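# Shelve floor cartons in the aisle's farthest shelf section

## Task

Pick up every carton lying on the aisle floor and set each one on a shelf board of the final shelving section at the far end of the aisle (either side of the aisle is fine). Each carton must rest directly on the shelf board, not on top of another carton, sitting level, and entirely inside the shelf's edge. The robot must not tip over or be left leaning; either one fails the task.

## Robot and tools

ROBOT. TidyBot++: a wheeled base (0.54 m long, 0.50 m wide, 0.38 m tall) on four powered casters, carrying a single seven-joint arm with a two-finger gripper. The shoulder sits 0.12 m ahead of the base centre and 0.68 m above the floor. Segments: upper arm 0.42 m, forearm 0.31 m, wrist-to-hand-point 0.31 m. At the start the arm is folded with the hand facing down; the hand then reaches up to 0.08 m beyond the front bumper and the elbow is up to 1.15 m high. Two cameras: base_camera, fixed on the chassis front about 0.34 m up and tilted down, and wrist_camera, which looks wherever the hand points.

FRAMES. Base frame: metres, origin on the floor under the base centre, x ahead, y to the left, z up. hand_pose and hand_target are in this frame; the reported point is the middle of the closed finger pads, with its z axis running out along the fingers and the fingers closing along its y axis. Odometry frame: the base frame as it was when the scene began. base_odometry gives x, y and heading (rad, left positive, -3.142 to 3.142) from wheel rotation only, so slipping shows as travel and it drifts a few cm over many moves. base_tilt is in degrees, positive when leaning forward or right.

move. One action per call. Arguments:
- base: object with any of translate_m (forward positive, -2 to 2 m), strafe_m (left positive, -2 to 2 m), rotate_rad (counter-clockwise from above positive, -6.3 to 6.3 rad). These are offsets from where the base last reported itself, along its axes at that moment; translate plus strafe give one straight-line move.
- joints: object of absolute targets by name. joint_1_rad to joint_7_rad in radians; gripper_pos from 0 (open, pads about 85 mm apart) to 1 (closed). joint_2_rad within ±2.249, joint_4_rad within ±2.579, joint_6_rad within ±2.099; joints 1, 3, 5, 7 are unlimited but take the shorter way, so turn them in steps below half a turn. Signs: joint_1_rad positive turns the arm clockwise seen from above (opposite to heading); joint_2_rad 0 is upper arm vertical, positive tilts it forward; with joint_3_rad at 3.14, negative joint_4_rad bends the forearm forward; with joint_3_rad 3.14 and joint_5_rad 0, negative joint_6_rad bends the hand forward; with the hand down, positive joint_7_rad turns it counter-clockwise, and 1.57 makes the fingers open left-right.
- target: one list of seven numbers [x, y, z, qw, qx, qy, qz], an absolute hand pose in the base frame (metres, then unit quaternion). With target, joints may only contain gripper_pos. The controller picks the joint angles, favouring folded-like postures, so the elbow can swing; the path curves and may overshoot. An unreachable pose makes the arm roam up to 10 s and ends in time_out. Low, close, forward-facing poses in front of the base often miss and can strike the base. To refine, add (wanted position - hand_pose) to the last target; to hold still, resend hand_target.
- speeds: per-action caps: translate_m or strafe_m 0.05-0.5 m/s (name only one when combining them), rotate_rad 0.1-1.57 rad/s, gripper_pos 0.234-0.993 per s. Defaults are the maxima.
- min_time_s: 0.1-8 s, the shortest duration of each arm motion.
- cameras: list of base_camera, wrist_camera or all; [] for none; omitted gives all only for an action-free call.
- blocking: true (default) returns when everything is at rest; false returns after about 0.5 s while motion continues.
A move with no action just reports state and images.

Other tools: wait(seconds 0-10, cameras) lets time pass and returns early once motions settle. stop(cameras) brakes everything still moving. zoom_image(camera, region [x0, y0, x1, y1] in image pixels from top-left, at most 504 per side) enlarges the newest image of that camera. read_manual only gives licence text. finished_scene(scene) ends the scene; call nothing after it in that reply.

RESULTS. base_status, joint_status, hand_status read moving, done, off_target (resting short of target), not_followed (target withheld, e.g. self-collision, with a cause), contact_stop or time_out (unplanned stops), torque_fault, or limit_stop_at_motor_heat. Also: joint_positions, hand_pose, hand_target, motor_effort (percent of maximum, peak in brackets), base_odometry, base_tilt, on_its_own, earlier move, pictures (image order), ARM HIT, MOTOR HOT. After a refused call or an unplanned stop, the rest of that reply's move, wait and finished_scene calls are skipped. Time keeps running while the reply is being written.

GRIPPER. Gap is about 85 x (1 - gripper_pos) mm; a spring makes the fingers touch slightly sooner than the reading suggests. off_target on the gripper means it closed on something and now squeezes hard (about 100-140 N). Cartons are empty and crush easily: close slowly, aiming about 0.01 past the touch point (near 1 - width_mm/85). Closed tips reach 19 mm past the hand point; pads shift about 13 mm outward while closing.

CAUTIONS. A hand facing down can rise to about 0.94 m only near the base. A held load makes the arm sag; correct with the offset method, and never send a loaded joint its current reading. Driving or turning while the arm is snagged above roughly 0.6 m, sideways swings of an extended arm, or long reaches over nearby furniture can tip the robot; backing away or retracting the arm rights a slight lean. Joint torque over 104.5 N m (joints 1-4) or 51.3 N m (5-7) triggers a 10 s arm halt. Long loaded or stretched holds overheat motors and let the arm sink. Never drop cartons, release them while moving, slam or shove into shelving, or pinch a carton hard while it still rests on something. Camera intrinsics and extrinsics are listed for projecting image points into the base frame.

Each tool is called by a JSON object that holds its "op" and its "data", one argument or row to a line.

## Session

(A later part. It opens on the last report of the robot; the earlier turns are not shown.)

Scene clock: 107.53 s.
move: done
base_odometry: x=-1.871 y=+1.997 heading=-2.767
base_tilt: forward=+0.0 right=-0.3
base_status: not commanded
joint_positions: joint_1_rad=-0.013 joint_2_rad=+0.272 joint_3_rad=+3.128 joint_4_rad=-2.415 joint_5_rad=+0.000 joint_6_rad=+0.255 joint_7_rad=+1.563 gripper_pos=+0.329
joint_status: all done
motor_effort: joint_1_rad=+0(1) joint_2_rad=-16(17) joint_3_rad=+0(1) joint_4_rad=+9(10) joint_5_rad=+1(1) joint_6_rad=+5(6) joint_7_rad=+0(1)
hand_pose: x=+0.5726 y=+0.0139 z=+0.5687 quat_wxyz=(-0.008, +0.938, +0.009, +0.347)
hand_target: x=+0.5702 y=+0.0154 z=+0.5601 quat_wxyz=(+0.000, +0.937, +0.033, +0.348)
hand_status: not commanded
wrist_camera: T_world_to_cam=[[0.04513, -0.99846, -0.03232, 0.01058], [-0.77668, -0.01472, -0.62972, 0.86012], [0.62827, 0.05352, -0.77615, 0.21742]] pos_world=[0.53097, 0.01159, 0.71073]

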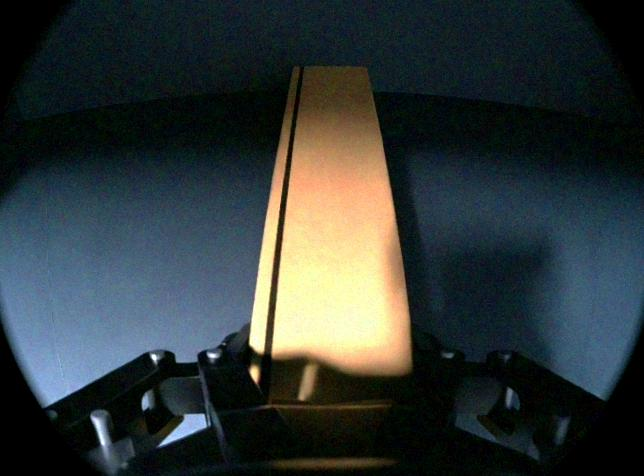

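{"op": "move", "data": {
  "joints": {"gripper_pos": 0.25},
  "speeds": {"gripper_pos": 0.234}
}}

{"op": "move", "data": {
  "joints": {"gripper_pos": 0.0},
  "speeds": {"gripper_pos": 0.5},
  "cameras": ["wrist_camera"]
}}

{"op": "move", "data": {
  "joints": {"joint_2_rad": -0.11, "joint_4_rad": -2.40, "joint_6_rad": -0.16},
  "min_time_s": 1.5
}}

{"op": "move", "data": {
  "joints": {"joint_2_rad": -0.25, "joint_4_rad": -2.48, "joint_6_rad": -0.65},
  "cameras": ["wrist_camera"]
}}

Scene clock: 110.53 s.
move: done
base_odometry: x=-1.871 y=+1.997 heading=-2.767
base_tilt: forward=+0.0 right=-0.3
base_status: not commanded
joint_positions: joint_1_rad=-0.013 joint_2_rad=+0.283 joint_3_rad=+3.128 joint_4_rad=-2.415 joint_5_rad=+0.000 joint_6_rad=+0.256 joint_7_rad=+1.563 gripper_pos=+0.253
joint_status: all done
motor_effort: joint_1_rad=+1(1) joint_2_rad=-18(18) joint_3_rad=-1(1) joint_4_rad=+9(10) joint_5_rad=+1(1) joint_6_rad=+5(6) joint_7_rad=-1(1)
hand_pose: x=+0.5713 y=+0.0139 z=+0.5638 quat_wxyz=(-0.008, +0.939, +0.009, +0.343)
hand_target: x=+0.5702 y=+0.0154 z=+0.5601 quat_wxyz=(+0.000, +0.937, +0.033, +0.348)
hand_status: not commanded
pictures: none

Scene clock: 111.63 s.
move: done
base_odometry: x=-1.871 y=+1.997 heading=-2.767
base_tilt: forward=+0.0 right=-0.3
base_status: not commanded
joint_positions: joint_1_rad=-0.013 joint_2_rad=+0.284 joint_3_rad=+3.128 joint_4_rad=-2.416 joint_5_rad=+0.000 joint_6_rad=+0.256 joint_7_rad=+1.563 gripper_pos=+0.002
joint_status: all done
motor_effort: joint_1_rad=+0(1) joint_2_rad=-18(19) joint_3_rad=+0(1) joint_4_rad=+9(10) joint_5_rad=+0(1) joint_6_rad=+5(6) joint_7_rad=-1(1)
hand_pose: x=+0.5710 y=+0.0139 z=+0.5631 quat_wxyz=(-0.008, +0.940, +0.009, +0.342)
hand_target: x=+0.5702 y=+0.0154 z=+0.5601 quat_wxyz=(+0.000, +0.937, +0.033, +0.348)
hand_status: not commanded
wrist_camera: T_world_to_cam=[[0.04474, -0.99846, -0.03274, 0.01091], [-0.78441, -0.01482, -0.62007, 0.85428], [0.61863, 0.05342, -0.78387, 0.22391]] pos_world=[0.5311, 0.01159, 0.70559]

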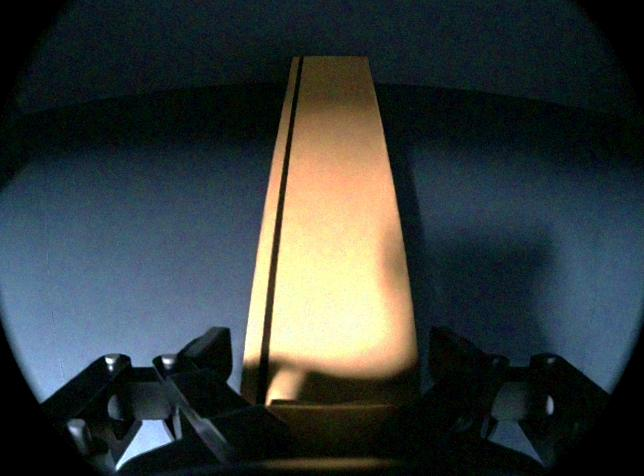

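Scene clock: 113.77 s.
move: done
base_odometry: x=-1.871 y=+1.997 heading=-2.767
base_tilt: forward=+0.0 right=-0.3
base_status: not commanded
joint_positions: joint_1_rad=-0.013 joint_2_rad=-0.089 joint_3_rad=+3.128 joint_4_rad=-2.415 joint_5_rad=+0.000 joint_6_rad=-0.118 joint_7_rad=+1.563 gripper_pos=+0.002
joint_status: all done
motor_effort: joint_1_rad=+1(1) joint_2_rad=-11(20) joint_3_rad=+1(2) joint_4_rad=+14(15) joint_5_rad=+1(1) joint_6_rad=+5(7) joint_7_rad=-1(1)
hand_pose: x=+0.5100 y=+0.0119 z=+0.6466 quat_wxyz=(-0.005, +0.940, +0.010, +0.341)
hand_target: x=+0.5074 y=+0.0132 z=+0.6531 quat_wxyz=(+0.003, +0.940, +0.034, +0.339)
hand_status: not commanded
pictures: none

Scene clock: 115.23 s.
move: done
base_odometry: x=-1.871 y=+1.997 heading=-2.767
base_tilt: forward=+0.0 right=-0.3
base_status: not commanded
joint_positions: joint_1_rad=-0.013 joint_2_rad=-0.233 joint_3_rad=+3.128 joint_4_rad=-2.469 joint_5_rad=+0.000 joint_6_rad=-0.607 joint_7_rad=+1.563 gripper_pos=+0.002
joint_status: all done
motor_effort: joint_1_rad=+0(1) joint_2_rad=-5(13) joint_3_rad=+1(1) joint_4_rad=+13(16) joint_5_rad=+1(1) joint_6_rad=+2(5) joint_7_rad=-1(1)
hand_pose: x=+0.3605 y=+0.0075 z=+0.5996 quat_wxyz=(-0.001, +0.989, +0.010, +0.149)
hand_target: x=+0.3436 y=+0.0078 z=+0.5962 quat_wxyz=(+0.003, +0.991, +0.036, +0.130)
hand_status: not commanded
wrist_camera: T_world_to_cam=[[0.03223, -0.99902, -0.03019, 0.01814], [-0.96361, -0.02304, -0.26633, 0.5643], [0.26537, 0.03768, -0.96341, 0.61819]] pos_world=[0.37913, 0.00783, 0.7464]

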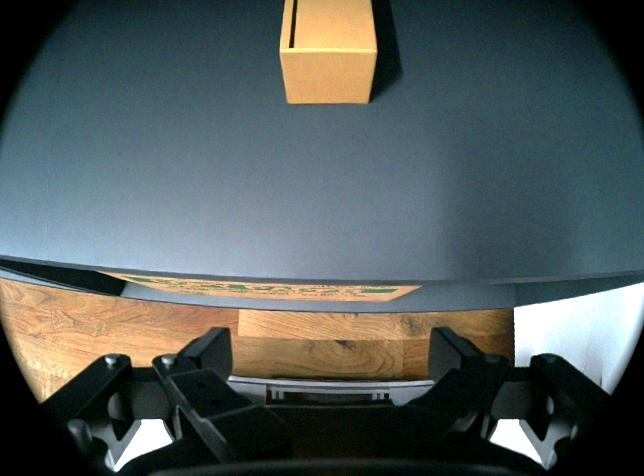

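{"op": "move", "data": {
  "base": {"rotate_rad": -1.566},
  "joints": {"joint_2_rad": -0.33, "joint_4_rad": -2.51, "joint_6_rad": -0.9},
  "speeds": {"rotate_rad": 1.2}
}}

{"op": "move", "data": {
  "base": {"translate_m": -2.0}
}}

{"op": "move", "data": {
  "base": {"translate_m": -0.272, "strafe_m": 0.012, "rotate_rad": 1.584},
  "joints": {"joint_1_rad": 0.059, "joint_2_rad": 1.615, "joint_4_rad": -1.82, "joint_6_rad": 1.05},
  "min_time_s": 2,
  "cameras": ["all"]
}}

Scene clock: 122.77 s.
move: done
base_odometry: x=-1.871 y=+1.997 heading=+1.951
base_tilt: forward=+0.0 right=-0.3
base_status: done
joint_positions: joint_1_rad=-0.013 joint_2_rad=-0.316 joint_3_rad=+3.128 joint_4_rad=-2.495 joint_5_rad=+0.000 joint_6_rad=-0.859 joint_7_rad=+1.563 gripper_pos=+0.002
joint_status: all done
motor_effort: joint_1_rad=+0(1) joint_2_rad=-3(7) joint_3_rad=-1(2) joint_4_rad=+13(15) joint_5_rad=+1(1) joint_6_rad=+1(2) joint_7_rad=-1(1)
hand_pose: x=+0.2783 y=+0.0051 z=+0.5925 quat_wxyz=(+0.001, +0.999, +0.010, +0.052)
hand_target: x=+0.2594 y=+0.0051 z=+0.5892 quat_wxyz=(+0.003, +0.999, +0.036, +0.031)
hand_status: not commanded
pictures: none

Scene clock: 127.90 s.
move: done
base_odometry: x=-1.128 y=+0.139 heading=+1.951
base_tilt: forward=+0.0 right=-0.3
base_status: done
joint_positions: joint_1_rad=-0.013 joint_2_rad=-0.323 joint_3_rad=+3.128 joint_4_rad=-2.495 joint_5_rad=+0.000 joint_6_rad=-0.865 joint_7_rad=+1.563 gripper_pos=+0.002
joint_status: not commanded
motor_effort: joint_1_rad=+0(1) joint_2_rad=-2(5) joint_3_rad=+1(2) joint_4_rad=+13(14) joint_5_rad=+0(1) joint_6_rad=+0(1) joint_7_rad=+0(1)
hand_pose: x=+0.2770 y=+0.0051 z=+0.5932 quat_wxyz=(+0.001, +0.999, +0.010, +0.052)
hand_target: x=+0.2594 y=+0.0051 z=+0.5892 quat_wxyz=(+0.003, +0.999, +0.036, +0.031)
hand_status: not commanded
pictures: none

Scene clock: 131.37 s.
move: done
base_odometry: x=-1.039 y=-0.118 heading=-2.749
base_tilt: forward=+0.0 right=-0.3
base_status: done
joint_positions: joint_1_rad=+0.045 joint_2_rad=+1.608 joint_3_rad=+3.126 joint_4_rad=-1.835 joint_5_rad=+0.000 joint_6_rad=+0.994 joint_7_rad=+1.563 gripper_pos=+0.002
joint_status: all done
motor_effort: joint_1_rad=+0(4) joint_2_rad=-31(34) joint_3_rad=+0(2) joint_4_rad=-1(13) joint_5_rad=+1(1) joint_6_rad=+5(6) joint_7_rad=+0(1)
hand_pose: x=+0.6450 y=-0.0143 z=+0.1268 quat_wxyz=(-0.001, +0.940, -0.027, +0.340)
hand_target: x=+0.6617 y=-0.0226 z=+0.1362 quat_wxyz=(+0.011, +0.929, -0.011, +0.369)
hand_status: not commanded
pictures: base_camera, wrist_camera
wrist_camera: T_world_to_cam=[[-0.02775, -0.99864, -0.04422, 0.01346], [-0.7859, 0.04913, -0.6164, 0.64281], [0.61774, 0.01765, -0.78619, -0.16201]] pos_world=[0.60563, -0.01528, 0.26946]

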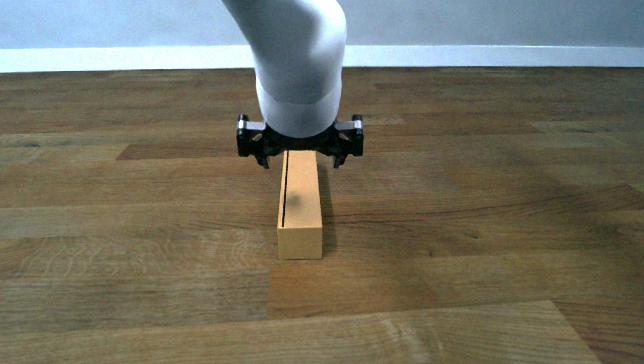

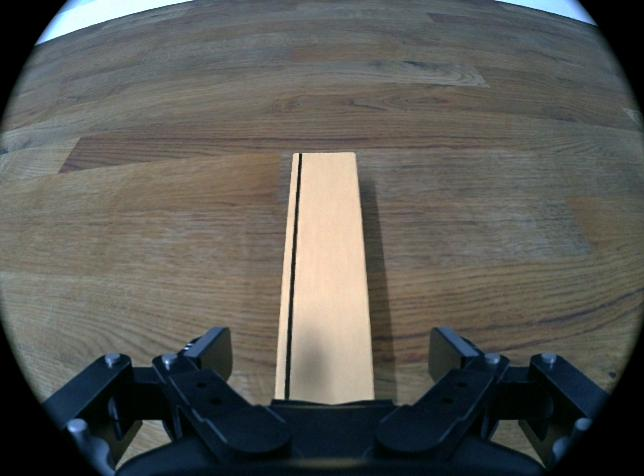

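{"op": "move", "data": {
  "joints": {"joint_2_rad": 1.825, "joint_4_rad": -1.585, "joint_6_rad": 0.925},
  "min_time_s": 1.3
}}

{"op": "move", "data": {
  "joints": {"gripper_pos": 0.27},
  "speeds": {"gripper_pos": 0.4},
  "cameras": ["wrist_camera"]
}}

{"op": "move", "data": {
  "joints": {"gripper_pos": 0.33},
  "speeds": {"gripper_pos": 0.234}
}}

{"op": "move", "data": {
  "joints": {"joint_2_rad": -0.11, "joint_4_rad": -2.39, "joint_6_rad": -0.149},
  "min_time_s": 3
}}

{"op": "move", "data": {
  "base": {"translate_m": -0.024, "rotate_rad": -1.584},
  "joints": {"joint_1_rad": -0.015, "joint_3_rad": 3.14},
  "speeds": {"rotate_rad": 1.0},
  "cameras": ["all"]
}}

Scene clock: 136.87 s.
move: done
base_odometry: x=-1.039 y=-0.118 heading=-2.749
base_tilt: forward=+0.0 right=-0.3
base_status: not commanded
joint_positions: joint_1_rad=+0.045 joint_2_rad=+1.818 joint_3_rad=+3.126 joint_4_rad=-1.596 joint_5_rad=+0.000 joint_6_rad=+0.963 joint_7_rad=+1.563 gripper_pos=+0.002
joint_status: all done
motor_effort: joint_1_rad=+0(1) joint_2_rad=-31(33) joint_3_rad=+0(2) joint_4_rad=-1(2) joint_5_rad=+1(1) joint_6_rad=+5(7) joint_7_rad=+0(1)
hand_pose: x=+0.6405 y=-0.0146 z=+0.0364 quat_wxyz=(+0.000, +0.941, -0.029, +0.338)
hand_target: x=+0.6326 y=-0.0211 z=+0.0266 quat_wxyz=(+0.010, +0.946, -0.013, +0.322)
hand_status: not commanded
pictures: none

Scene clock: 138.13 s.
move: done
base_odometry: x=-1.039 y=-0.118 heading=-2.749
base_tilt: forward=+0.0 right=-0.3
base_status: not commanded
joint_positions: joint_1_rad=+0.045 joint_2_rad=+1.818 joint_3_rad=+3.126 joint_4_rad=-1.596 joint_5_rad=+0.000 joint_6_rad=+0.963 joint_7_rad=+1.563 gripper_pos=+0.272
joint_status: all done
motor_effort: joint_1_rad=+0(1) joint_2_rad=-31(31) joint_3_rad=+0(2) joint_4_rad=-1(1) joint_5_rad=+1(1) joint_6_rad=+5(6) joint_7_rad=+0(1)
hand_pose: x=+0.6405 y=-0.0146 z=+0.0364 quat_wxyz=(+0.000, +0.941, -0.029, +0.338)
hand_target: x=+0.6326 y=-0.0211 z=+0.0266 quat_wxyz=(+0.010, +0.946, -0.013, +0.322)
hand_status: not commanded
wrist_camera: T_world_to_cam=[[-0.03096, -0.99856, -0.04382, 0.011], [-0.78735, 0.05137, -0.61436, 0.5844], [0.61572, 0.01548, -0.78781, -0.22894]] pos_world=[0.60144, -0.01549, 0.17915]

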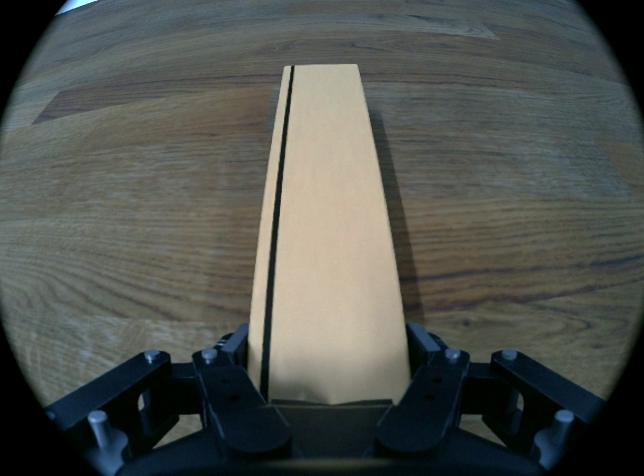

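Scene clock: 138.93 s.
move: done
base_odometry: x=-1.039 y=-0.118 heading=-2.749
base_tilt: forward=+0.0 right=-0.3
base_status: not commanded
joint_positions: joint_1_rad=+0.045 joint_2_rad=+1.818 joint_3_rad=+3.126 joint_4_rad=-1.596 joint_5_rad=+0.000 joint_6_rad=+0.963 joint_7_rad=+1.563 gripper_pos=+0.328
joint_status: all done
motor_effort: joint_1_rad=+1(2) joint_2_rad=-29(31) joint_3_rad=+0(2) joint_4_rad=+0(1) joint_5_rad=+0(1) joint_6_rad=+4(6) joint_7_rad=-1(1)
hand_pose: x=+0.6405 y=-0.0146 z=+0.0364 quat_wxyz=(+0.000, +0.941, -0.029, +0.338)
hand_target: x=+0.6326 y=-0.0211 z=+0.0266 quat_wxyz=(+0.010, +0.946, -0.013, +0.322)
hand_status: not commanded
pictures: none

Scene clock: 142.23 s.
move: done
base_odometry: x=-1.039 y=-0.118 heading=-2.749
base_tilt: forward=+0.0 right=-0.3
base_status: not commanded
joint_positions: joint_1_rad=+0.045 joint_2_rad=-0.084 joint_3_rad=+3.126 joint_4_rad=-2.369 joint_5_rad=+0.000 joint_6_rad=-0.108 joint_7_rad=+1.563 gripper_pos=+0.328
joint_status: all done
motor_effort: joint_1_rad=+1(2) joint_2_rad=-12(36) joint_3_rad=+0(2) joint_4_rad=+14(16) joint_5_rad=+1(1) joint_6_rad=+6(7) joint_7_rad=-1(1)
hand_pose: x=+0.5328 y=-0.0111 z=+0.6671 quat_wxyz=(+0.005, +0.931, -0.017, +0.366)
hand_target: x=+0.5144 y=-0.0159 z=+0.6597 quat_wxyz=(+0.016, +0.937, -0.001, +0.348)
hand_status: not commanded
pictures: none

Scene clock: 144.83 s.
move: done
base_odometry: x=-1.017 y=-0.108 heading=+1.951
base_tilt: forward=+0.0 right=-0.3
base_status: done
joint_positions: joint_1_rad=-0.008 joint_2_rad=-0.092 joint_3_rad=+3.135 joint_4_rad=-2.374 joint_5_rad=+0.000 joint_6_rad=-0.114 joint_7_rad=+1.563 gripper_pos=+0.328
joint_status: all done
motor_effort: joint_1_rad=+0(2) joint_2_rad=-12(15) joint_3_rad=+0(2) joint_4_rad=+15(16) joint_5_rad=+0(1) joint_6_rad=+6(7) joint_7_rad=-1(1)
hand_pose: x=+0.5296 y=+0.0076 z=+0.6670 quat_wxyz=(-0.004, +0.931, +0.004, +0.364)
hand_target: x=+0.5148 y=+0.0079 z=+0.6597 quat_wxyz=(+0.004, +0.937, +0.027, +0.349)
hand_status: not commanded
pictures: base_camera, wrist_camera
wrist_camera: T_world_to_cam=[[0.03463, -0.99903, -0.02719, 0.01149], [-0.75371, -0.00824, -0.65716, 0.89454], [0.6563, 0.04325, -0.75326, 0.29098]] pos_world=[0.48285, 0.00626, 0.80735]

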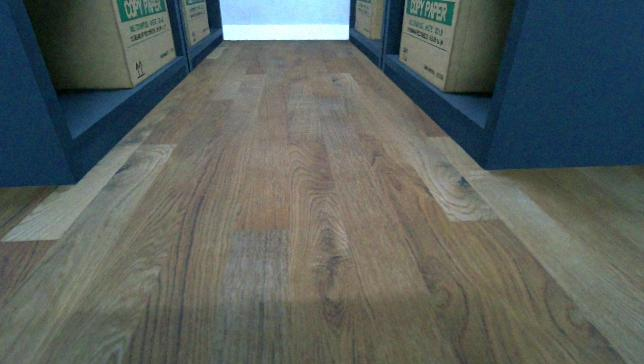

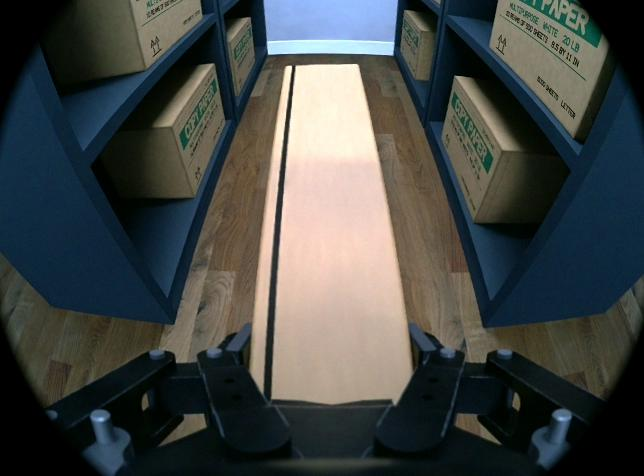

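{"op": "move", "data": {
  "base": {"translate_m": 1.794}
}}

{"op": "move", "data": {
  "base": {"rotate_rad": 1.2},
  "speeds": {"rotate_rad": 1.0}
}}

{"op": "move", "data": {
  "base": {"translate_m": 0.101, "strafe_m": -0.261, "rotate_rad": 0.37},
  "speeds": {"strafe_m": 0.3, "rotate_rad": 0.5},
  "cameras": ["all"]
}}

Scene clock: 152.10 s.
move: done
base_odometry: x=-1.682 y=+1.558 heading=+1.950
base_tilt: forward=+0.0 right=-0.3
base_status: done
joint_positions: joint_1_rad=-0.008 joint_2_rad=-0.094 joint_3_rad=+3.135 joint_4_rad=-2.375 joint_5_rad=+0.000 joint_6_rad=-0.116 joint_7_rad=+1.563 gripper_pos=+0.328
joint_status: not commanded
motor_effort: joint_1_rad=+1(1) joint_2_rad=-12(13) joint_3_rad=+0(1) joint_4_rad=+15(16) joint_5_rad=+0(1) joint_6_rad=+6(7) joint_7_rad=-1(1)
hand_pose: x=+0.5288 y=+0.0075 z=+0.6671 quat_wxyz=(-0.004, +0.931, +0.004, +0.364)
hand_target: x=+0.5148 y=+0.0079 z=+0.6597 quat_wxyz=(+0.004, +0.937, +0.027, +0.349)
hand_status: not commanded
pictures: none

Scene clock: 154.27 s.
move: done
base_odometry: x=-1.682 y=+1.558 heading=-3.134
base_tilt: forward=+0.0 right=-0.3
base_status: done
joint_positions: joint_1_rad=-0.008 joint_2_rad=-0.094 joint_3_rad=+3.136 joint_4_rad=-2.375 joint_5_rad=+0.000 joint_6_rad=-0.116 joint_7_rad=+1.563 gripper_pos=+0.328
joint_status: not commanded
motor_effort: joint_1_rad=+0(2) joint_2_rad=-12(12) joint_3_rad=+0(2) joint_4_rad=+15(15) joint_5_rad=+0(1) joint_6_rad=+6(7) joint_7_rad=+0(1)
hand_pose: x=+0.5289 y=+0.0069 z=+0.6671 quat_wxyz=(-0.004, +0.931, +0.003, +0.364)
hand_target: x=+0.5148 y=+0.0079 z=+0.6597 quat_wxyz=(+0.004, +0.937, +0.027, +0.349)
hand_status: not commanded
pictures: none

Scene clock: 156.17 s.
move: done
base_odometry: x=-1.785 y=+1.818 heading=-2.763
base_tilt: forward=+0.0 right=-0.3
base_status: done
joint_positions: joint_1_rad=-0.009 joint_2_rad=-0.094 joint_3_rad=+3.138 joint_4_rad=-2.375 joint_5_rad=+0.000 joint_6_rad=-0.116 joint_7_rad=+1.563 gripper_pos=+0.328
joint_status: not commanded
motor_effort: joint_1_rad=+1(2) joint_2_rad=-12(13) joint_3_rad=+0(2) joint_4_rad=+15(16) joint_5_rad=+1(1) joint_6_rad=+6(7) joint_7_rad=-1(1)
hand_pose: x=+0.5289 y=+0.0063 z=+0.6671 quat_wxyz=(-0.003, +0.931, +0.002, +0.364)
hand_target: x=+0.5148 y=+0.0079 z=+0.6597 quat_wxyz=(+0.004, +0.937, +0.027, +0.349)
hand_status: not commanded
pictures: base_camera, wrist_camera
wrist_camera: T_world_to_cam=[[0.03149, -0.99913, -0.02747, 0.01214], [-0.754, -0.0057, -0.65685, 0.89408], [0.65612, 0.04139, -0.75352, 0.29188]] pos_world=[0.48225, 0.00515, 0.80754]

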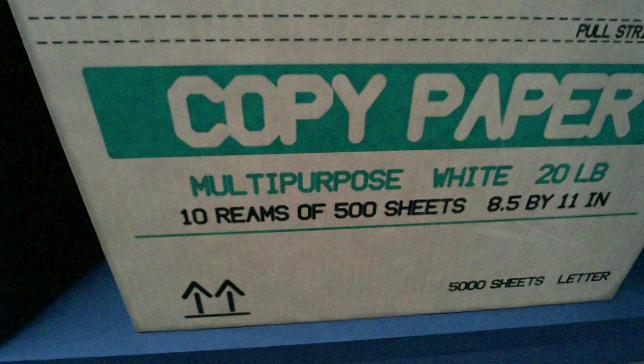

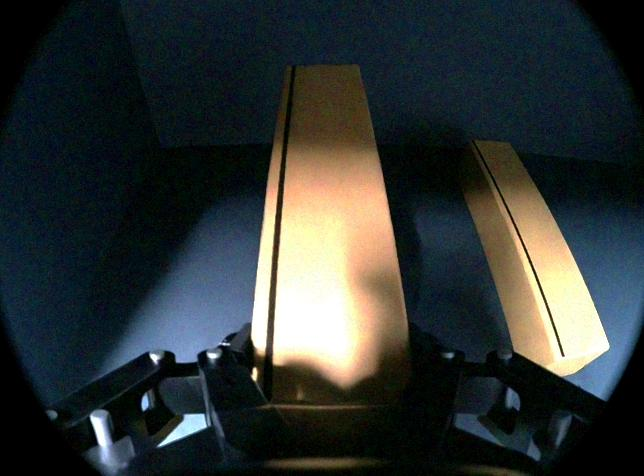

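{"op": "move", "data": {
  "joints": {"joint_2_rad": 0.245, "joint_4_rad": -2.435, "joint_6_rad": 0.25},
  "min_time_s": 2
}}

{"op": "move", "data": {
  "joints": {"joint_2_rad": 0.275, "joint_6_rad": 0.277},
  "min_time_s": 0.7
}}

{"op": "move", "data": {
  "joints": {"joint_2_rad": 0.3, "joint_6_rad": 0.302},
  "min_time_s": 0.7,
  "cameras": ["wrist_camera"]
}}

Scene clock: 159.80 s.
move: done
base_odometry: x=-1.785 y=+1.818 heading=-2.763
base_tilt: forward=+0.0 right=-0.3
base_status: not commanded
joint_positions: joint_1_rad=-0.009 joint_2_rad=+0.235 joint_3_rad=+3.138 joint_4_rad=-2.415 joint_5_rad=+0.000 joint_6_rad=+0.194 joint_7_rad=+1.563 gripper_pos=+0.328
joint_status: all done
motor_effort: joint_1_rad=+0(1) joint_2_rad=-18(18) joint_3_rad=+0(1) joint_4_rad=+10(17) joint_5_rad=+0(1) joint_6_rad=+6(7) joint_7_rad=+0(1)
hand_pose: x=+0.5621 y=+0.0068 z=+0.5726 quat_wxyz=(-0.004, +0.942, +0.002, +0.336)
hand_target: x=+0.5642 y=+0.0088 z=+0.5728 quat_wxyz=(+0.004, +0.937, +0.027, +0.348)
hand_status: not commanded
pictures: none

Scene clock: 160.80 s.
move: done
base_odometry: x=-1.785 y=+1.818 heading=-2.763
base_tilt: forward=+0.0 right=-0.3
base_status: not commanded
joint_positions: joint_1_rad=-0.009 joint_2_rad=+0.252 joint_3_rad=+3.138 joint_4_rad=-2.415 joint_5_rad=+0.000 joint_6_rad=+0.228 joint_7_rad=+1.563 gripper_pos=+0.328
joint_status: all done
motor_effort: joint_1_rad=+0(1) joint_2_rad=-16(18) joint_3_rad=+0(1) joint_4_rad=+10(11) joint_5_rad=+1(1) joint_6_rad=+5(6) joint_7_rad=+0(1)
hand_pose: x=+0.5685 y=+0.0068 z=+0.5722 quat_wxyz=(-0.004, +0.939, +0.002, +0.344)
hand_target: x=+0.5672 y=+0.0088 z=+0.5649 quat_wxyz=(+0.004, +0.938, +0.027, +0.347)
hand_status: not commanded
pictures: none

Scene clock: 161.80 s.
move: done
base_odometry: x=-1.785 y=+1.818 heading=-2.763
base_tilt: forward=+0.0 right=-0.3
base_status: not commanded
joint_positions: joint_1_rad=-0.009 joint_2_rad=+0.267 joint_3_rad=+3.138 joint_4_rad=-2.415 joint_5_rad=+0.000 joint_6_rad=+0.260 joint_7_rad=+1.563 gripper_pos=+0.328
joint_status: all done
motor_effort: joint_1_rad=+1(1) joint_2_rad=-15(17) joint_3_rad=+0(1) joint_4_rad=+9(10) joint_5_rad=+1(1) joint_6_rad=+4(5) joint_7_rad=+0(1)
hand_pose: x=+0.5745 y=+0.0069 z=+0.5717 quat_wxyz=(-0.004, +0.936, +0.002, +0.352)
hand_target: x=+0.5701 y=+0.0089 z=+0.5587 quat_wxyz=(+0.004, +0.938, +0.027, +0.347)
hand_status: not commanded
wrist_camera: T_world_to_cam=[[0.03083, -0.9991, -0.02927, 0.01014], [-0.77071, -0.00512, -0.63717, 0.86413], [0.63644, 0.0422, -0.77017, 0.21095]] pos_world=[0.53143, 0.00565, 0.71336]

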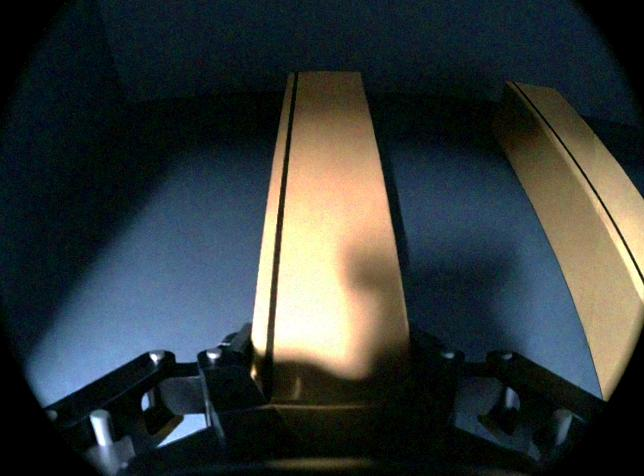

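{"op": "move", "data": {
  "joints": {"gripper_pos": 0.25},
  "speeds": {"gripper_pos": 0.234}
}}

{"op": "move", "data": {
  "joints": {"gripper_pos": 0.0},
  "speeds": {"gripper_pos": 0.5}
}}

{"op": "move", "data": {
  "joints": {"joint_2_rad": -0.11, "joint_4_rad": -2.40, "joint_6_rad": -0.16},
  "min_time_s": 1.5
}}

{"op": "move", "data": {
  "joints": {"joint_2_rad": -0.25, "joint_4_rad": -2.48, "joint_6_rad": -0.65},
  "cameras": ["wrist_camera"]
}}

Scene clock: 163.90 s.
move: done
base_odometry: x=-1.785 y=+1.818 heading=-2.763
base_tilt: forward=+0.0 right=-0.3
base_status: not commanded
joint_positions: joint_1_rad=-0.009 joint_2_rad=+0.285 joint_3_rad=+3.138 joint_4_rad=-2.417 joint_5_rad=+0.000 joint_6_rad=+0.262 joint_7_rad=+1.564 gripper_pos=+0.253
joint_status: all done
motor_effort: joint_1_rad=+0(1) joint_2_rad=-18(18) joint_3_rad=-1(1) joint_4_rad=+9(10) joint_5_rad=+0(1) joint_6_rad=+5(5) joint_7_rad=-1(1)
hand_pose: x=+0.5721 y=+0.0069 z=+0.5636 quat_wxyz=(-0.004, +0.939, +0.002, +0.344)
hand_target: x=+0.5701 y=+0.0089 z=+0.5587 quat_wxyz=(+0.004, +0.938, +0.027, +0.347)
hand_status: not commanded
pictures: none

Scene clock: 165.00 s.
move: done
base_odometry: x=-1.785 y=+1.818 heading=-2.763
base_tilt: forward=+0.0 right=-0.3
base_status: not commanded
joint_positions: joint_1_rad=-0.009 joint_2_rad=+0.288 joint_3_rad=+3.138 joint_4_rad=-2.417 joint_5_rad=+0.000 joint_6_rad=+0.262 joint_7_rad=+1.564 gripper_pos=+0.002
joint_status: all done
motor_effort: joint_1_rad=+0(1) joint_2_rad=-19(19) joint_3_rad=+0(1) joint_4_rad=+10(10) joint_5_rad=+1(1) joint_6_rad=+6(6) joint_7_rad=+0(1)
hand_pose: x=+0.5715 y=+0.0069 z=+0.5620 quat_wxyz=(-0.004, +0.940, +0.002, +0.342)
hand_target: x=+0.5701 y=+0.0089 z=+0.5587 quat_wxyz=(+0.004, +0.938, +0.027, +0.347)
hand_status: not commanded
pictures: none

Scene clock: 167.13 s.
move: done
base_odometry: x=-1.785 y=+1.818 heading=-2.763
base_tilt: forward=+0.0 right=-0.3
base_status: not commanded
joint_positions: joint_1_rad=-0.009 joint_2_rad=-0.089 joint_3_rad=+3.138 joint_4_rad=-2.417 joint_5_rad=+0.000 joint_6_rad=-0.118 joint_7_rad=+1.564 gripper_pos=+0.002
joint_status: all done
motor_effort: joint_1_rad=+1(1) joint_2_rad=-11(20) joint_3_rad=+0(1) joint_4_rad=+14(16) joint_5_rad=+0(1) joint_6_rad=+5(7) joint_7_rad=+0(1)
hand_pose: x=+0.5096 y=+0.0060 z=+0.6460 quat_wxyz=(-0.003, +0.940, +0.002, +0.341)
hand_target: x=+0.5077 y=+0.0078 z=+0.6531 quat_wxyz=(+0.004, +0.940, +0.027, +0.339)
hand_status: not commanded
pictures: none

Scene clock: 168.60 s.
move: done
base_odometry: x=-1.785 y=+1.818 heading=-2.763
base_tilt: forward=+0.0 right=-0.3
base_status: not commanded
joint_positions: joint_1_rad=-0.009 joint_2_rad=-0.233 joint_3_rad=+3.138 joint_4_rad=-2.469 joint_5_rad=+0.000 joint_6_rad=-0.607 joint_7_rad=+1.564 gripper_pos=+0.002
joint_status: all done
motor_effort: joint_1_rad=+1(1) joint_2_rad=-6(12) joint_3_rad=+0(2) joint_4_rad=+13(15) joint_5_rad=+1(1) joint_6_rad=+2(5) joint_7_rad=-1(1)
hand_pose: x=+0.3607 y=+0.0041 z=+0.5996 quat_wxyz=(-0.001, +0.989, +0.003, +0.149)
hand_target: x=+0.3438 y=+0.0050 z=+0.5962 quat_wxyz=(+0.002, +0.991, +0.029, +0.130)
hand_status: not commanded
wrist_camera: T_world_to_cam=[[0.01751, -0.99932, -0.03256, 0.02152], [-0.96384, -0.00821, -0.26634, 0.56443], [0.26589, 0.03605, -0.96333, 0.61803]] pos_world=[0.37932, 0.00386, 0.7464]

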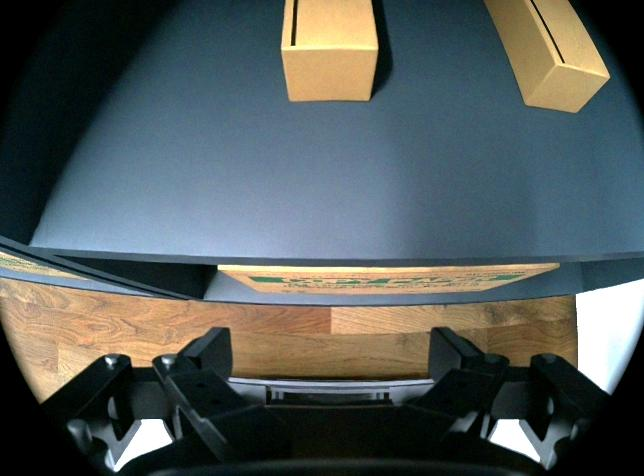

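{"op": "finished_scene", "data": {
  "scene": 2
}}

The scene is finished: the task was done.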